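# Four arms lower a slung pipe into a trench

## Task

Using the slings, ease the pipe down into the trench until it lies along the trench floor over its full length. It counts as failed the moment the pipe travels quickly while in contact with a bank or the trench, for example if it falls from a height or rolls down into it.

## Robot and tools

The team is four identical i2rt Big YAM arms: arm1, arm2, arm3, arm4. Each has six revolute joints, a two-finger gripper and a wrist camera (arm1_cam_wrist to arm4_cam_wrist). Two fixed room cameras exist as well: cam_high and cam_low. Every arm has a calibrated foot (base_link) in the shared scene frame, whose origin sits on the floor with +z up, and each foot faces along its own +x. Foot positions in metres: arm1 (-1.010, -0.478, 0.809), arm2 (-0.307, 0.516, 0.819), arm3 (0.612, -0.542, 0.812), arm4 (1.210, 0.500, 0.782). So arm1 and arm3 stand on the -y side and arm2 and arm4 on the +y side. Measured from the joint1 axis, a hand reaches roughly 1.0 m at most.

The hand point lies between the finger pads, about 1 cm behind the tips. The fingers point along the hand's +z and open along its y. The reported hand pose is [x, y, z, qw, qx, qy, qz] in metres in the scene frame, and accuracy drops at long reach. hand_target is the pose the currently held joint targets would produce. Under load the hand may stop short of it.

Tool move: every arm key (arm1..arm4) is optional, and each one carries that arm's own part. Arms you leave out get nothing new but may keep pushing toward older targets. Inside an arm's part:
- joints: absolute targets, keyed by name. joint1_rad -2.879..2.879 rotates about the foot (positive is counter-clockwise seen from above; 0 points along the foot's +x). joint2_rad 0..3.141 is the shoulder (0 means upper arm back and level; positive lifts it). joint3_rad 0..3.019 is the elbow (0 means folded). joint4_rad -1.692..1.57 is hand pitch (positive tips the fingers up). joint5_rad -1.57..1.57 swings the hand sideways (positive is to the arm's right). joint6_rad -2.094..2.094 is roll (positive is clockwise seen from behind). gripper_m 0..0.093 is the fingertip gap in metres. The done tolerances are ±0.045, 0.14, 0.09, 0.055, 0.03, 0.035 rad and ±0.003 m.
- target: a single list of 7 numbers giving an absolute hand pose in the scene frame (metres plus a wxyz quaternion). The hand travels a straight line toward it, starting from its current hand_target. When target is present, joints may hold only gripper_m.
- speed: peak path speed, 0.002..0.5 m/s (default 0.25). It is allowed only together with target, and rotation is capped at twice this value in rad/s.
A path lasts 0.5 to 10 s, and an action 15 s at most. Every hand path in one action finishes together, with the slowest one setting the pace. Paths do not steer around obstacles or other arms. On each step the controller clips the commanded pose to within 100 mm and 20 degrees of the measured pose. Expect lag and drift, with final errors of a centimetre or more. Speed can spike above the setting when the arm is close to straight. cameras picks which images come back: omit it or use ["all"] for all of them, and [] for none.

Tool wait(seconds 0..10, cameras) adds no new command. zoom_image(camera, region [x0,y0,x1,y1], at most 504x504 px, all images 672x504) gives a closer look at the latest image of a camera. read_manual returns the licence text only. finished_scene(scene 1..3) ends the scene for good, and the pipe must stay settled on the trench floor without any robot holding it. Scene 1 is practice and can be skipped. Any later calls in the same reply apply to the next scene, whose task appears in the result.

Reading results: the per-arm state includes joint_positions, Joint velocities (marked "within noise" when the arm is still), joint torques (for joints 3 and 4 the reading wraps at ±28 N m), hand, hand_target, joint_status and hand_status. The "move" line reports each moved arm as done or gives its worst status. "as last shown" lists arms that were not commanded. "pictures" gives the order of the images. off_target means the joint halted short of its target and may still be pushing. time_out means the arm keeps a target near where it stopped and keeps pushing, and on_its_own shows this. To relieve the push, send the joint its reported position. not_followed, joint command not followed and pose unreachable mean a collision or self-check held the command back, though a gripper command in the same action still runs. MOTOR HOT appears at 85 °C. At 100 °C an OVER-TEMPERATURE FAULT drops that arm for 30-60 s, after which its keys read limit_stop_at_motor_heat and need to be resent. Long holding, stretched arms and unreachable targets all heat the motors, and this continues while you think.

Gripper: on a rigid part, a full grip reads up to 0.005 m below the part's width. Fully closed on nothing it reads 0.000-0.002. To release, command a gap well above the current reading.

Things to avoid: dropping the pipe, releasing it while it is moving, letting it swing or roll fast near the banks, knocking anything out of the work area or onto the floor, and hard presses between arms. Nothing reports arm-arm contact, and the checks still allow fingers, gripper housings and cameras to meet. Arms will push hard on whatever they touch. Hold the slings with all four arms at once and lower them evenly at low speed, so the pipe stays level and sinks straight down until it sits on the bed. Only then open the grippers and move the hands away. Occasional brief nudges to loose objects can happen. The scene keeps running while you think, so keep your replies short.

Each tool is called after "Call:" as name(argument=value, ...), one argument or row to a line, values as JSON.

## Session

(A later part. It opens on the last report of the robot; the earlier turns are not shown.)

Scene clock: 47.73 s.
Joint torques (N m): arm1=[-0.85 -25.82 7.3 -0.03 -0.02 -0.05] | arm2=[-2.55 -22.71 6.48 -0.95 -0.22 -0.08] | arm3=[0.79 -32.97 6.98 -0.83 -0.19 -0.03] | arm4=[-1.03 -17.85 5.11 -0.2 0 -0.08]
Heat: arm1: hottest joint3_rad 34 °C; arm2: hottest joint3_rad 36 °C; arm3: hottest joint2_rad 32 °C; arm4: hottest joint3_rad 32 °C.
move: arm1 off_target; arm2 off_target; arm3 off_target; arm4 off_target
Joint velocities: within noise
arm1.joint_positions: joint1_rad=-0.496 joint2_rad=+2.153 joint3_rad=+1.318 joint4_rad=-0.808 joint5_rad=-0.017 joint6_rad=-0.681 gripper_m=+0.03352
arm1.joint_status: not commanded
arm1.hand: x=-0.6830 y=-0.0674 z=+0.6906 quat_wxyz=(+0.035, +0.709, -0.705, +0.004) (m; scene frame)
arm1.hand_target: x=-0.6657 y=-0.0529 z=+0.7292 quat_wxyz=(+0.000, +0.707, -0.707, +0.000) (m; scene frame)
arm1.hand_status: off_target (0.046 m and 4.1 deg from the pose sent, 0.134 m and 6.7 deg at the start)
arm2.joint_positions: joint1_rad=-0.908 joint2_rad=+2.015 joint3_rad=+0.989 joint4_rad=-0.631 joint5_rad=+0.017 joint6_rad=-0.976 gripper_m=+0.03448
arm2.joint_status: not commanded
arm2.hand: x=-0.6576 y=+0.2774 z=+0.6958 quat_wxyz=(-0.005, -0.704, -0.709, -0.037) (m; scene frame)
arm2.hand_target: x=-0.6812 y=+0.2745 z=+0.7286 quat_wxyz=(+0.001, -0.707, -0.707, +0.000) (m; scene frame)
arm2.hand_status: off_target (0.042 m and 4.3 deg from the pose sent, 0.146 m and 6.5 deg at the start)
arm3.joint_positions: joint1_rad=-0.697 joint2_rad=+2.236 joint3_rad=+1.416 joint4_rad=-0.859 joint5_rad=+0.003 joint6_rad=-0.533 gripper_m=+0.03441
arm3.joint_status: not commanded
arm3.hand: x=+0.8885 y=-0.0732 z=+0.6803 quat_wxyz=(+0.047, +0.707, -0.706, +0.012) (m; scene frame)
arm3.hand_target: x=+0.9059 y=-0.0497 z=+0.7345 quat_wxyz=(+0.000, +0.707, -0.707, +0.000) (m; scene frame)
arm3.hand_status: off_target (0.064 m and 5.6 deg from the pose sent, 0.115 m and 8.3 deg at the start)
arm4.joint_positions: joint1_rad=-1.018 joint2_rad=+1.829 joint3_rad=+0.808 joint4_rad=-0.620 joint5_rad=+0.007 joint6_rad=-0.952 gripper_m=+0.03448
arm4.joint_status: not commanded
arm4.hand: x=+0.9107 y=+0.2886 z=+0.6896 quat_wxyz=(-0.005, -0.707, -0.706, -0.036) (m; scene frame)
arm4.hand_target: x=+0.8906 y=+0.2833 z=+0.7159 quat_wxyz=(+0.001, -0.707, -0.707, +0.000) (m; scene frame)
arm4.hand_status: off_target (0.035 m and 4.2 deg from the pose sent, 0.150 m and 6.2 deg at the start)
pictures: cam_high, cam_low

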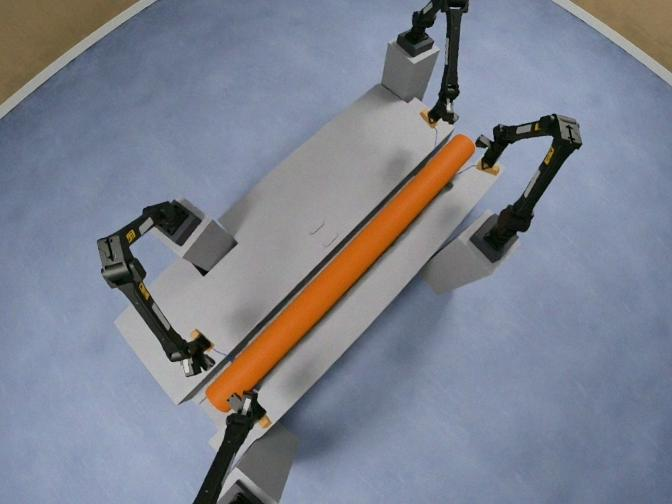

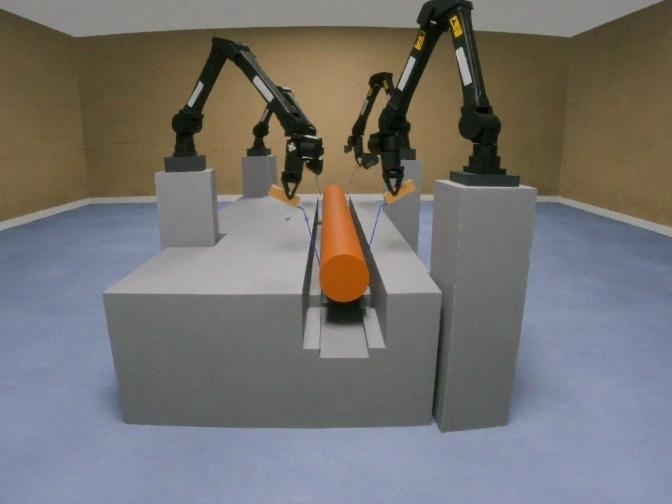

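Call:
move(
  arm1={"target":[-0.665,-0.054,0.655,0,0.7071,-0.7071,0],"speed":0.05},
  arm2={"target":[-0.682,0.272,0.655,0,0.7071,0.7071,0],"speed":0.05},
  arm3={"target":[0.907,-0.05,0.661,0,0.7071,-0.7071,0],"speed":0.05},
  arm4={"target":[0.89,0.281,0.645,0,0.7071,0.7071,0],"speed":0.05},
  cameras=[],
)

Call:
move(
  arm1={"target":[-0.665,-0.06,0.57,0,0.7071,-0.7071,0],"speed":0.028},
  arm2={"target":[-0.682,0.270,0.57,0,0.7071,0.7071,0],"speed":0.028},
  arm3={"target":[0.907,-0.056,0.576,0,0.7071,-0.7071,0],"speed":0.028},
  arm4={"target":[0.89,0.276,0.56,0,0.7071,0.7071,0],"speed":0.028},
  cameras=["cam_high","cam_low"],
)

Call:
zoom_image(
  camera="cam_low",
  region=[180, 120, 440, 380],
)

Scene clock: 54.10 s.
Joint torques (N m): arm1=[-0.97 -24.47 6.38 -0.13 -0.03 -0.02] | arm2=[-2.37 -22.48 5.86 -1.06 -0.21 -0.05] | arm3=[0.56 -32.26 6.28 -0.72 -0.17 -0.06] | arm4=[-0.79 -18.49 3.43 -0.14 0.02 -0.05]
Heat: arm1: hottest joint3_rad 34 °C; arm2: hottest joint3_rad 35 °C; arm3: hottest joint2_rad 33 °C; arm4: hottest joint3_rad 32 °C.
move: arm1 off_target; arm2 off_target; arm3 off_target; arm4 off_target
Joint velocities: within noise
arm1.joint_positions: joint1_rad=-0.496 joint2_rad=+2.285 joint3_rad=+1.314 joint4_rad=-0.665 joint5_rad=-0.017 joint6_rad=-0.681 gripper_m=+0.03352
arm1.joint_status: not commanded
arm1.hand: x=-0.6848 y=-0.0715 z=+0.6211 quat_wxyz=(+0.032, +0.709, -0.705, +0.003) (m; scene frame)
arm1.hand_target: x=-0.6656 y=-0.0548 z=+0.6545 quat_wxyz=(+0.000, +0.707, -0.707, +0.000) (m; scene frame)
arm1.hand_status: off_target (0.043 m and 3.7 deg from the pose sent, 0.042 m and 4.1 deg at the start)
arm2.joint_positions: joint1_rad=-0.908 joint2_rad=+2.185 joint3_rad=+0.989 joint4_rad=-0.458 joint5_rad=+0.016 joint6_rad=-0.977 gripper_m=+0.03448
arm2.joint_status: not commanded
arm2.hand: x=-0.6513 y=+0.2804 z=+0.6245 quat_wxyz=(-0.005, -0.704, -0.710, -0.036) (m; scene frame)
arm2.hand_target: x=-0.6811 y=+0.2727 z=+0.6543 quat_wxyz=(+0.001, -0.707, -0.707, +0.000) (m; scene frame)
arm2.hand_status: off_target (0.044 m and 4.2 deg from the pose sent, 0.048 m and 4.3 deg at the start)
arm3.joint_positions: joint1_rad=-0.697 joint2_rad=+2.358 joint3_rad=+1.410 joint4_rad=-0.722 joint5_rad=+0.003 joint6_rad=-0.533 gripper_m=+0.03441
arm3.joint_status: not commanded
arm3.hand: x=+0.8853 y=-0.0784 z=+0.6122 quat_wxyz=(+0.043, +0.707, -0.706, +0.011) (m; scene frame)
arm3.hand_target: x=+0.9060 y=-0.0516 z=+0.6600 quat_wxyz=(+0.000, +0.707, -0.707, +0.000) (m; scene frame)
arm3.hand_status: off_target (0.060 m and 5.1 deg from the pose sent, 0.035 m and 5.6 deg at the start)
arm4.joint_positions: joint1_rad=-1.018 joint2_rad=+2.019 joint3_rad=+0.808 joint4_rad=-0.422 joint5_rad=+0.006 joint6_rad=-0.952 gripper_m=+0.03448
arm4.joint_status: not commanded
arm4.hand: x=+0.9113 y=+0.2884 z=+0.6205 quat_wxyz=(-0.005, -0.707, -0.707, -0.032) (m; scene frame)
arm4.hand_target: x=+0.8905 y=+0.2813 z=+0.6440 quat_wxyz=(+0.001, -0.707, -0.707, +0.000) (m; scene frame)
arm4.hand_status: off_target (0.033 m and 3.7 deg from the pose sent, 0.050 m and 4.2 deg at the start)
pictures: none
No camera images: "cameras" was empty.

Scene clock: 57.63 s.
Joint torques (N m): arm1=[-1.32 -19.9 6.86 0.77 0.03 -0.11] | arm2=[-1.79 -18.55 5.15 -0.25 -0.25 0.03] | arm3=[0.38 -24.18 6.64 0.38 -0.19 -0.06] | arm4=[-0.09 -13.68 3.41 0.66 -0.01 0.06]
Heat: arm1: hottest joint3_rad 34 °C; arm2: hottest joint3_rad 35 °C; arm3: hottest joint2_rad 34 °C; arm4: hottest joint3_rad 31 °C.
move: arm1 off_target; arm2 off_target; arm3 off_target; arm4 off_target
Joint velocities: within noise
arm1.joint_positions: joint1_rad=-0.498 joint2_rad=+2.384 joint3_rad=+1.333 joint4_rad=-0.543 joint5_rad=-0.019 joint6_rad=-0.681 gripper_m=+0.03352
arm1.joint_status: not commanded
arm1.hand: x=-0.6795 y=-0.0673 z=+0.5734 quat_wxyz=(+0.011, +0.709, -0.705, +0.000) (m; scene frame)
arm1.hand_target: x=-0.6652 y=-0.0604 z=+0.5705 quat_wxyz=(+0.000, +0.707, -0.707, +0.000) (m; scene frame)
arm1.hand_status: off_target (0.017 m and 1.3 deg from the pose sent, 0.056 m and 3.6 deg at the start)
arm2.joint_positions: joint1_rad=-0.915 joint2_rad=+2.349 joint3_rad=+1.049 joint4_rad=-0.324 joint5_rad=+0.016 joint6_rad=-0.983 gripper_m=+0.03448
arm2.joint_status: not commanded
arm2.hand: x=-0.6615 y=+0.2760 z=+0.5631 quat_wxyz=(-0.003, -0.704, -0.709, -0.021) (m; scene frame)
arm2.hand_target: x=-0.6818 y=+0.2704 z=+0.5704 quat_wxyz=(+0.000, -0.707, -0.707, +0.000) (m; scene frame)
arm2.hand_status: off_target (0.022 m and 2.4 deg from the pose sent, 0.063 m and 4.1 deg at the start)
arm3.joint_positions: joint1_rad=-0.700 joint2_rad=+2.430 joint3_rad=+1.434 joint4_rad=-0.610 joint5_rad=+0.003 joint6_rad=-0.537 gripper_m=+0.03442
arm3.joint_status: not commanded
arm3.hand: x=+0.8950 y=-0.0658 z=+0.5774 quat_wxyz=(+0.012, +0.708, -0.706, +0.003) (m; scene frame)
arm3.hand_target: x=+0.9069 y=-0.0563 z=+0.5764 quat_wxyz=(+0.000, +0.707, -0.707, +0.000) (m; scene frame)
arm3.hand_status: off_target (0.016 m and 1.4 deg from the pose sent, 0.048 m and 5.1 deg at the start)
arm4.joint_positions: joint1_rad=-1.018 joint2_rad=+2.201 joint3_rad=+0.849 joint4_rad=-0.249 joint5_rad=+0.006 joint6_rad=-0.952 gripper_m=+0.03448
arm4.joint_status: not commanded
arm4.hand: x=+0.9042 y=+0.2830 z=+0.5590 quat_wxyz=(-0.002, -0.707, -0.707, -0.016) (m; scene frame)
arm4.hand_target: x=+0.8902 y=+0.2761 z=+0.5604 quat_wxyz=(+0.000, -0.707, -0.707, +0.000) (m; scene frame)
arm4.hand_status: off_target (0.016 m and 1.9 deg from the pose sent, 0.065 m and 3.7 deg at the start)
pictures: cam_high, cam_low

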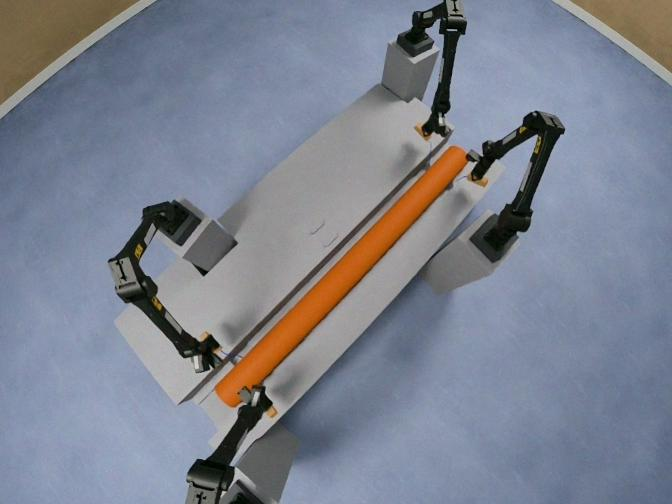

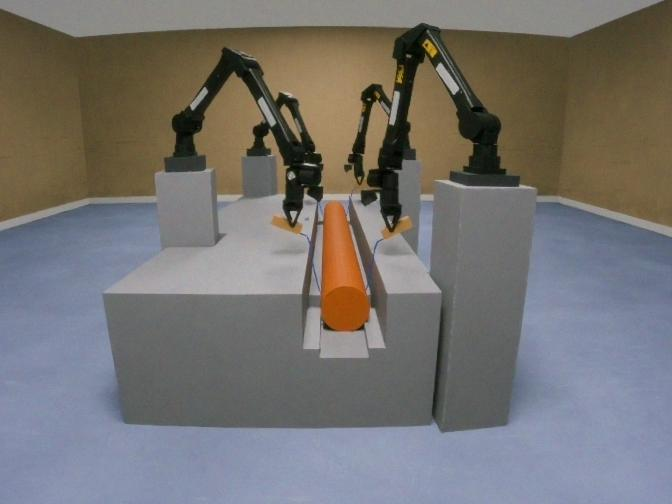

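Scaled by 1.938.

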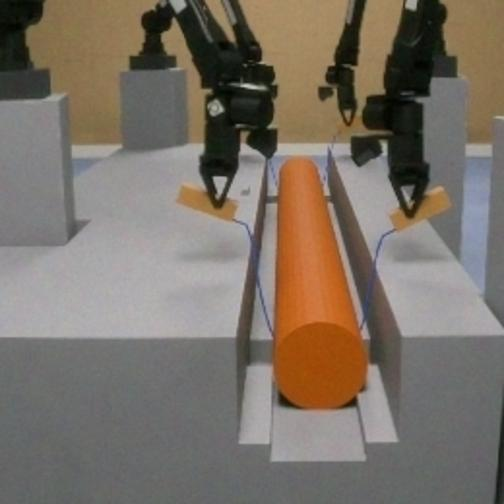

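Call:
move(
  arm1={"target":[-0.665,-0.07,0.55,0,0.7071,-0.7071,0],"speed":0.025},
  arm2={"target":[-0.682,0.270,0.548,0,0.7071,0.7071,0],"speed":0.025},
  arm3={"target":[0.907,-0.068,0.553,0,0.7071,-0.7071,0],"speed":0.025},
  arm4={"target":[0.89,0.277,0.543,0,0.7071,0.7071,0],"speed":0.025},
  cameras=[],
)

Call:
move(
  arm1={"target":[-0.672,-0.11,0.494,0,0.7071,-0.7071,0],"speed":0.06},
  arm2={"target":[-0.682,0.286,0.498,0,0.7071,0.7071,0],"speed":0.06},
  arm3={"target":[0.907,-0.11,0.498,0,0.7071,-0.7071,0],"speed":0.06},
  arm4={"target":[0.89,0.293,0.498,0,0.7071,0.7071,0],"speed":0.06},
  cameras=["cam_low"],
)

Call:
zoom_image(
  camera="cam_low",
  region=[180, 120, 440, 380],
)

Scene clock: 73.33 s.
Joint torques (N m): arm1=[-0.91 -18.49 6.09 1.07 0.06 -0.04] | arm2=[-1.67 -17.49 5.05 0.03 -0.21 0.05] | arm3=[0.44 -23.94 5.2 0.39 -0.19 -0.08] | arm4=[-0.26 -13.98 3.03 0.66 0 0.03]
Heat: arm1: hottest joint2_rad 34 °C; arm2: hottest joint2_rad 34 °C; arm3: hottest joint2_rad 35 °C; arm4: hottest joint3_rad 31 °C.
move: arm1 off_target; arm2 off_target; arm3 done; arm4 off_target
Joint velocities: within noise
arm1.joint_positions: joint1_rad=-0.512 joint2_rad=+2.408 joint3_rad=+1.333 joint4_rad=-0.503 joint5_rad=-0.019 joint6_rad=-0.689 gripper_m=+0.03352
arm1.joint_status: not commanded
arm1.hand: x=-0.6726 y=-0.0713 z=+0.5614 quat_wxyz=(+0.003, +0.707, -0.708, -0.001) (m; scene frame)
arm1.hand_target: x=-0.6652 y=-0.0703 z=+0.5504 quat_wxyz=(+0.000, +0.707, -0.707, +0.000) (m; scene frame)
arm1.hand_status: off_target (0.014 m and 0.4 deg from the pose sent, 0.028 m and 1.3 deg at the start)
arm2.joint_positions: joint1_rad=-0.918 joint2_rad=+2.391 joint3_rad=+1.071 joint4_rad=-0.296 joint5_rad=+0.015 joint6_rad=-0.985 gripper_m=+0.03448
arm2.joint_status: not commanded
arm2.hand: x=-0.6654 y=+0.2749 z=+0.5477 quat_wxyz=(-0.002, -0.705, -0.709, -0.017) (m; scene frame)
arm2.hand_target: x=-0.6819 y=+0.2703 z=+0.5485 quat_wxyz=(+0.000, -0.707, -0.707, +0.000) (m; scene frame)
arm2.hand_status: off_target (0.017 m and 2.0 deg from the pose sent, 0.026 m and 2.4 deg at the start)
arm3.joint_positions: joint1_rad=-0.711 joint2_rad=+2.465 joint3_rad=+1.434 joint4_rad=-0.558 joint5_rad=+0.003 joint6_rad=-0.548 gripper_m=+0.03442
arm3.joint_status: not commanded
arm3.hand: x=+0.9000 y=-0.0693 z=+0.5584 quat_wxyz=(+0.004, +0.708, -0.706, +0.001) (m; scene frame)
arm3.hand_target: x=+0.9070 y=-0.0681 z=+0.5532 quat_wxyz=(+0.000, +0.707, -0.707, +0.000) (m; scene frame)
arm3.hand_status: done (0.009 m and 0.5 deg from the pose sent, 0.027 m and 1.5 deg at the start)
arm4.joint_positions: joint1_rad=-1.018 joint2_rad=+2.250 joint3_rad=+0.863 joint4_rad=-0.214 joint5_rad=+0.006 joint6_rad=-0.952 gripper_m=+0.03448
arm4.joint_status: not commanded
arm4.hand: x=+0.9042 y=+0.2829 z=+0.5424 quat_wxyz=(-0.002, -0.707, -0.707, -0.016) (m; scene frame)
arm4.hand_target: x=+0.8901 y=+0.2771 z=+0.5434 quat_wxyz=(+0.000, -0.707, -0.707, +0.000) (m; scene frame)
arm4.hand_status: off_target (0.015 m and 1.8 deg from the pose sent, 0.022 m and 1.9 deg at the start)
pictures: none
No camera images: "cameras" was empty.

Scene clock: 75.00 s.
Joint torques (N m): arm1=[-0.79 -18.2 3 1.03 0.04 -0.08] | arm2=[-1.49 -17.67 3.78 0.06 -0.15 0.07] | arm3=[0.44 -23.82 3.33 0.46 -0.17 -0.06] | arm4=[-0.32 -13.63 2 0.79 0.15 0.03]
Heat: arm1: hottest joint2_rad 34 °C; arm2: hottest joint2_rad 34 °C; arm3: hottest joint2_rad 35 °C; arm4: hottest joint3_rad 31 °C.
move: arm1 off_target; arm2 off_target; arm3 done; arm4 off_target
Joint velocities: arm1=[-0.015 0.005 -0.051 -0.007 -0.066 0.007 0] | arm2=[within noise] | arm3=[within noise] | arm4=[within noise]
arm1.joint_positions: joint1_rad=-0.552 joint2_rad=+2.509 joint3_rad=+1.308 joint4_rad=-0.356 joint5_rad=-0.019 joint6_rad=-0.728 gripper_m=+0.03352
arm1.joint_status: not commanded
arm1.hand: x=-0.6685 y=-0.0998 z=+0.5078 quat_wxyz=(-0.008, +0.706, -0.708, -0.002) (m; scene frame)
arm1.hand_target: x=-0.6724 y=-0.1103 z=+0.4944 quat_wxyz=(+0.000, +0.707, -0.707, +0.000) (m; scene frame)
arm1.hand_status: off_target (0.018 m and 1.0 deg from the pose sent, 0.078 m and 0.4 deg at the start)
arm2.joint_positions: joint1_rad=-0.952 joint2_rad=+2.517 joint3_rad=+1.116 joint4_rad=-0.209 joint5_rad=+0.014 joint6_rad=-1.018 gripper_m=+0.03448
arm2.joint_status: not commanded
arm2.hand: x=-0.6684 y=+0.2888 z=+0.4987 quat_wxyz=(-0.003, -0.705, -0.709, -0.014) (m; scene frame)
arm2.hand_target: x=-0.6818 y=+0.2861 z=+0.4983 quat_wxyz=(+0.000, -0.707, -0.707, +0.000) (m; scene frame)
arm2.hand_status: off_target (0.014 m and 1.7 deg from the pose sent, 0.054 m and 2.0 deg at the start)
arm3.joint_positions: joint1_rad=-0.755 joint2_rad=+2.554 joint3_rad=+1.387 joint4_rad=-0.412 joint5_rad=+0.003 joint6_rad=-0.591 gripper_m=+0.03442
arm3.joint_status: not commanded
arm3.hand: x=+0.9043 y=-0.1056 z=+0.5039 quat_wxyz=(-0.001, +0.707, -0.707, +0.000) (m; scene frame)
arm3.hand_target: x=+0.9068 y=-0.1100 z=+0.4981 quat_wxyz=(+0.000, +0.707, -0.707, +0.000) (m; scene frame)
arm3.hand_status: done (0.008 m and 0.1 deg from the pose sent, 0.073 m and 0.5 deg at the start)
arm4.joint_positions: joint1_rad=-1.052 joint2_rad=+2.371 joint3_rad=+0.893 joint4_rad=-0.115 joint5_rad=+0.001 joint6_rad=-0.986 gripper_m=+0.03448
arm4.joint_status: not commanded
arm4.hand: x=+0.9012 y=+0.2950 z=+0.5005 quat_wxyz=(-0.004, -0.707, -0.707, -0.012) (m; scene frame)
arm4.hand_target: x=+0.8900 y=+0.2930 z=+0.4983 quat_wxyz=(+0.000, -0.707, -0.707, +0.000) (m; scene frame)
arm4.hand_status: off_target (0.012 m and 1.4 deg from the pose sent, 0.048 m and 1.8 deg at the start)
pictures: cam_low

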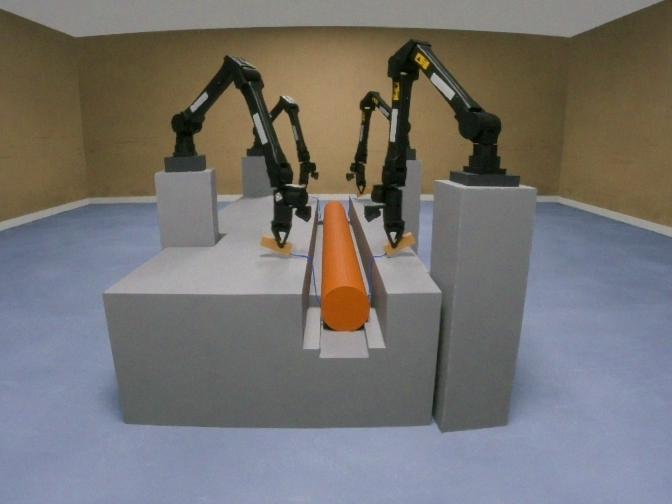

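Scaled by 1.938.

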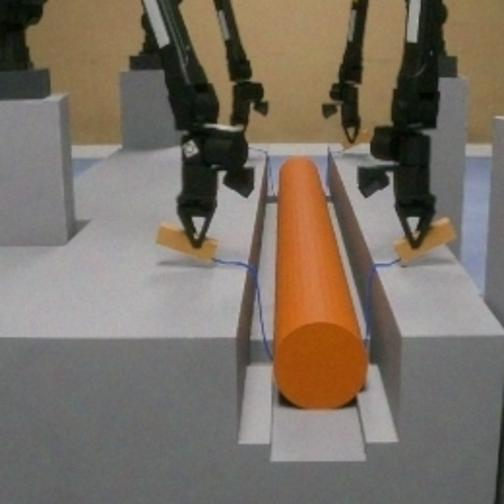

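Call:
move(
  arm1={"joints":{"gripper_m":0.09}},
  arm2={"joints":{"gripper_m":0.09}},
  arm3={"joints":{"gripper_m":0.09}},
  arm4={"joints":{"gripper_m":0.09}},
  cameras=[],
)

Call:
move(
  arm1={"target":[-0.670,-0.11,0.6,0,0.7071,-0.7071,0],"speed":0.15},
  arm2={"target":[-0.677,0.288,0.6,0,0.7071,0.7071,0],"speed":0.15},
  arm3={"target":[0.906,-0.11,0.6,0,0.7071,-0.7071,0],"speed":0.15},
  arm4={"target":[0.895,0.293,0.6,0,0.7071,0.7071,0],"speed":0.15},
  cameras=["cam_high","cam_low"],
)

Scene clock: 78.83 s.
Joint torques (N m): arm1=[-1.44 -18.55 3.1 0.94 0.04 -0.09] | arm2=[-1.44 -17.67 3.77 0.05 -0.16 0.07] | arm3=[0.38 -23.47 3.33 0.39 -0.18 -0.07] | arm4=[-0.38 -13.8 1.99 0.69 0.11 0.03]
Heat: arm1: hottest joint2_rad 35 °C; arm2: hottest joint2_rad 35 °C; arm3: hottest joint2_rad 35 °C; arm4: hottest joint3_rad 31 °C.
move: arm1 done; arm2 done; arm3 done; arm4 done
Joint velocities: within noise
arm1.joint_positions: joint1_rad=-0.552 joint2_rad=+2.509 joint3_rad=+1.308 joint4_rad=-0.356 joint5_rad=-0.019 joint6_rad=-0.728 gripper_m=+0.08993
arm1.joint_status: all done
arm1.hand: x=-0.6685 y=-0.0998 z=+0.5078 quat_wxyz=(-0.008, +0.707, -0.708, -0.002) (m; scene frame)
arm1.hand_target: x=-0.6724 y=-0.1103 z=+0.4944 quat_wxyz=(+0.000, +0.707, -0.707, +0.000) (m; scene frame)
arm1.hand_status: not commanded
arm2.joint_positions: joint1_rad=-0.952 joint2_rad=+2.517 joint3_rad=+1.116 joint4_rad=-0.209 joint5_rad=+0.014 joint6_rad=-1.018 gripper_m=+0.08996
arm2.joint_status: all done
arm2.hand: x=-0.6684 y=+0.2888 z=+0.4987 quat_wxyz=(-0.003, -0.705, -0.709, -0.014) (m; scene frame)
arm2.hand_target: x=-0.6818 y=+0.2861 z=+0.4983 quat_wxyz=(+0.000, -0.707, -0.707, +0.000) (m; scene frame)
arm2.hand_status: not commanded
arm3.joint_positions: joint1_rad=-0.755 joint2_rad=+2.554 joint3_rad=+1.387 joint4_rad=-0.411 joint5_rad=+0.003 joint6_rad=-0.592 gripper_m=+0.08992
arm3.joint_status: all done
arm3.hand: x=+0.9044 y=-0.1055 z=+0.5039 quat_wxyz=(-0.001, +0.708, -0.706, +0.000) (m; scene frame)
arm3.hand_target: x=+0.9068 y=-0.1100 z=+0.4981 quat_wxyz=(+0.000, +0.707, -0.707, +0.000) (m; scene frame)
arm3.hand_status: not commanded
arm4.joint_positions: joint1_rad=-1.052 joint2_rad=+2.373 joint3_rad=+0.893 joint4_rad=-0.113 joint5_rad=+0.002 joint6_rad=-0.986 gripper_m=+0.08990
arm4.joint_status: all done
arm4.hand: x=+0.9011 y=+0.2951 z=+0.4999 quat_wxyz=(-0.003, -0.707, -0.707, -0.011) (m; scene frame)
arm4.hand_target: x=+0.8901 y=+0.2930 z=+0.4983 quat_wxyz=(+0.000, -0.707, -0.707, +0.000) (m; scene frame)
arm4.hand_status: not commanded
pictures: none
No camera images: "cameras" was empty.

Scene clock: 80.27 s.
Joint torques (N m): arm1=[-1.08 -19.43 3.84 0.23 0.01 -0.09] | arm2=[-0.97 -17.49 3.36 -0.88 -0.17 0.13] | arm3=[0.62 -23.71 4.08 -0.28 -0.18 -0.03] | arm4=[0.09 -14.04 2.09 -0.21 0.09 0.12]
Heat: arm1: hottest joint2_rad 35 °C; arm2: hottest joint2_rad 35 °C; arm3: hottest joint2_rad 35 °C; arm4: hottest joint3_rad 31 °C.
move: arm1 done; arm2 done; arm3 done; arm4 done
Joint velocities: within noise
arm1.joint_positions: joint1_rad=-0.557 joint2_rad=+2.280 joint3_rad=+1.210 joint4_rad=-0.484 joint5_rad=-0.019 joint6_rad=-0.734 gripper_m=+0.08993
arm1.joint_status: not commanded
arm1.hand: x=-0.6690 y=-0.1018 z=+0.6029 quat_wxyz=(-0.010, +0.707, -0.707, -0.002) (m; scene frame)
arm1.hand_target: x=-0.6700 y=-0.1097 z=+0.6001 quat_wxyz=(+0.000, +0.707, -0.707, +0.000) (m; scene frame)
arm1.hand_status: done (0.009 m and 1.1 deg from the pose sent, 0.093 m and 1.0 deg at the start)
arm2.joint_positions: joint1_rad=-0.952 joint2_rad=+2.251 joint3_rad=+1.009 joint4_rad=-0.327 joint5_rad=+0.014 joint6_rad=-1.018 gripper_m=+0.08996
arm2.joint_status: not commanded
arm2.hand: x=-0.6792 y=+0.2836 z=+0.5988 quat_wxyz=(+0.002, -0.705, -0.709, +0.006) (m; scene frame)
arm2.hand_target: x=-0.6769 y=+0.2879 z=+0.6000 quat_wxyz=(+0.000, -0.707, -0.707, +0.000) (m; scene frame)
arm2.hand_status: done (0.005 m and 0.8 deg from the pose sent, 0.102 m and 1.6 deg at the start)
arm3.joint_positions: joint1_rad=-0.755 joint2_rad=+2.328 joint3_rad=+1.283 joint4_rad=-0.529 joint5_rad=+0.003 joint6_rad=-0.592 gripper_m=+0.08992
arm3.joint_status: not commanded
arm3.hand: x=+0.9039 y=-0.1068 z=+0.5998 quat_wxyz=(-0.003, +0.708, -0.706, -0.001) (m; scene frame)
arm3.hand_target: x=+0.9059 y=-0.1100 z=+0.6000 quat_wxyz=(+0.000, +0.707, -0.707, +0.000) (m; scene frame)
arm3.hand_status: done (0.004 m and 0.4 deg from the pose sent, 0.096 m and 0.2 deg at the start)
arm4.joint_positions: joint1_rad=-1.052 joint2_rad=+2.083 joint3_rad=+0.807 joint4_rad=-0.285 joint5_rad=+0.003 joint6_rad=-0.986 gripper_m=+0.08991
arm4.joint_status: not commanded
arm4.hand: x=+0.8933 y=+0.2906 z=+0.5970 quat_wxyz=(+0.000, -0.707, -0.707, +0.004) (m; scene frame)
arm4.hand_target: x=+0.8950 y=+0.2929 z=+0.5999 quat_wxyz=(+0.000, -0.707, -0.707, +0.000) (m; scene frame)
arm4.hand_status: done (0.004 m and 0.4 deg from the pose sent, 0.100 m and 1.3 deg at the start)
pictures: cam_high, cam_low

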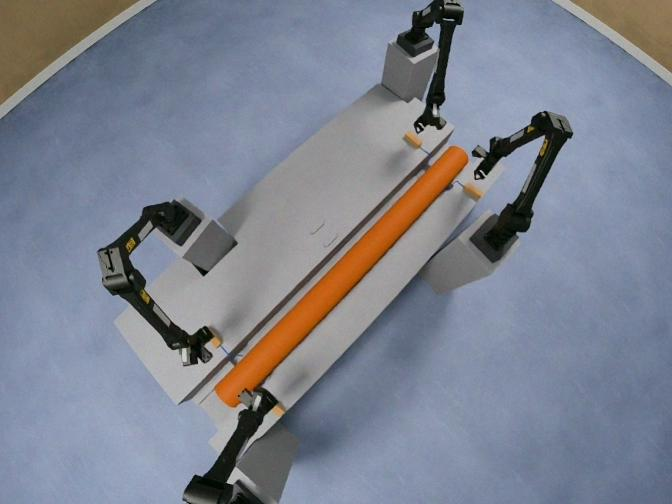

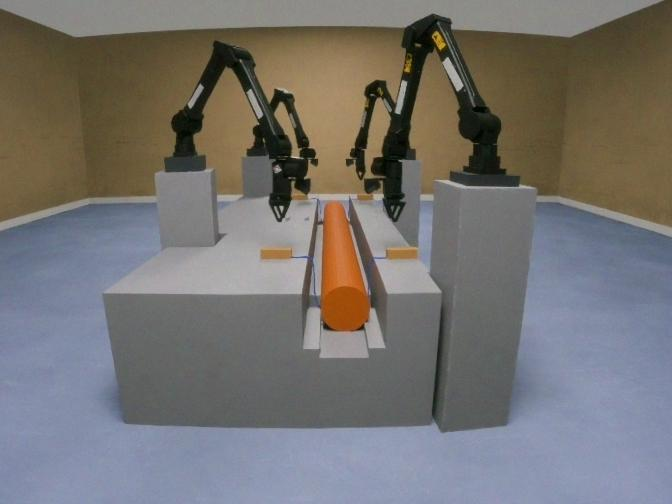

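Call:
finished_scene(
  scene=3,
)

The scene is finished: the task was done.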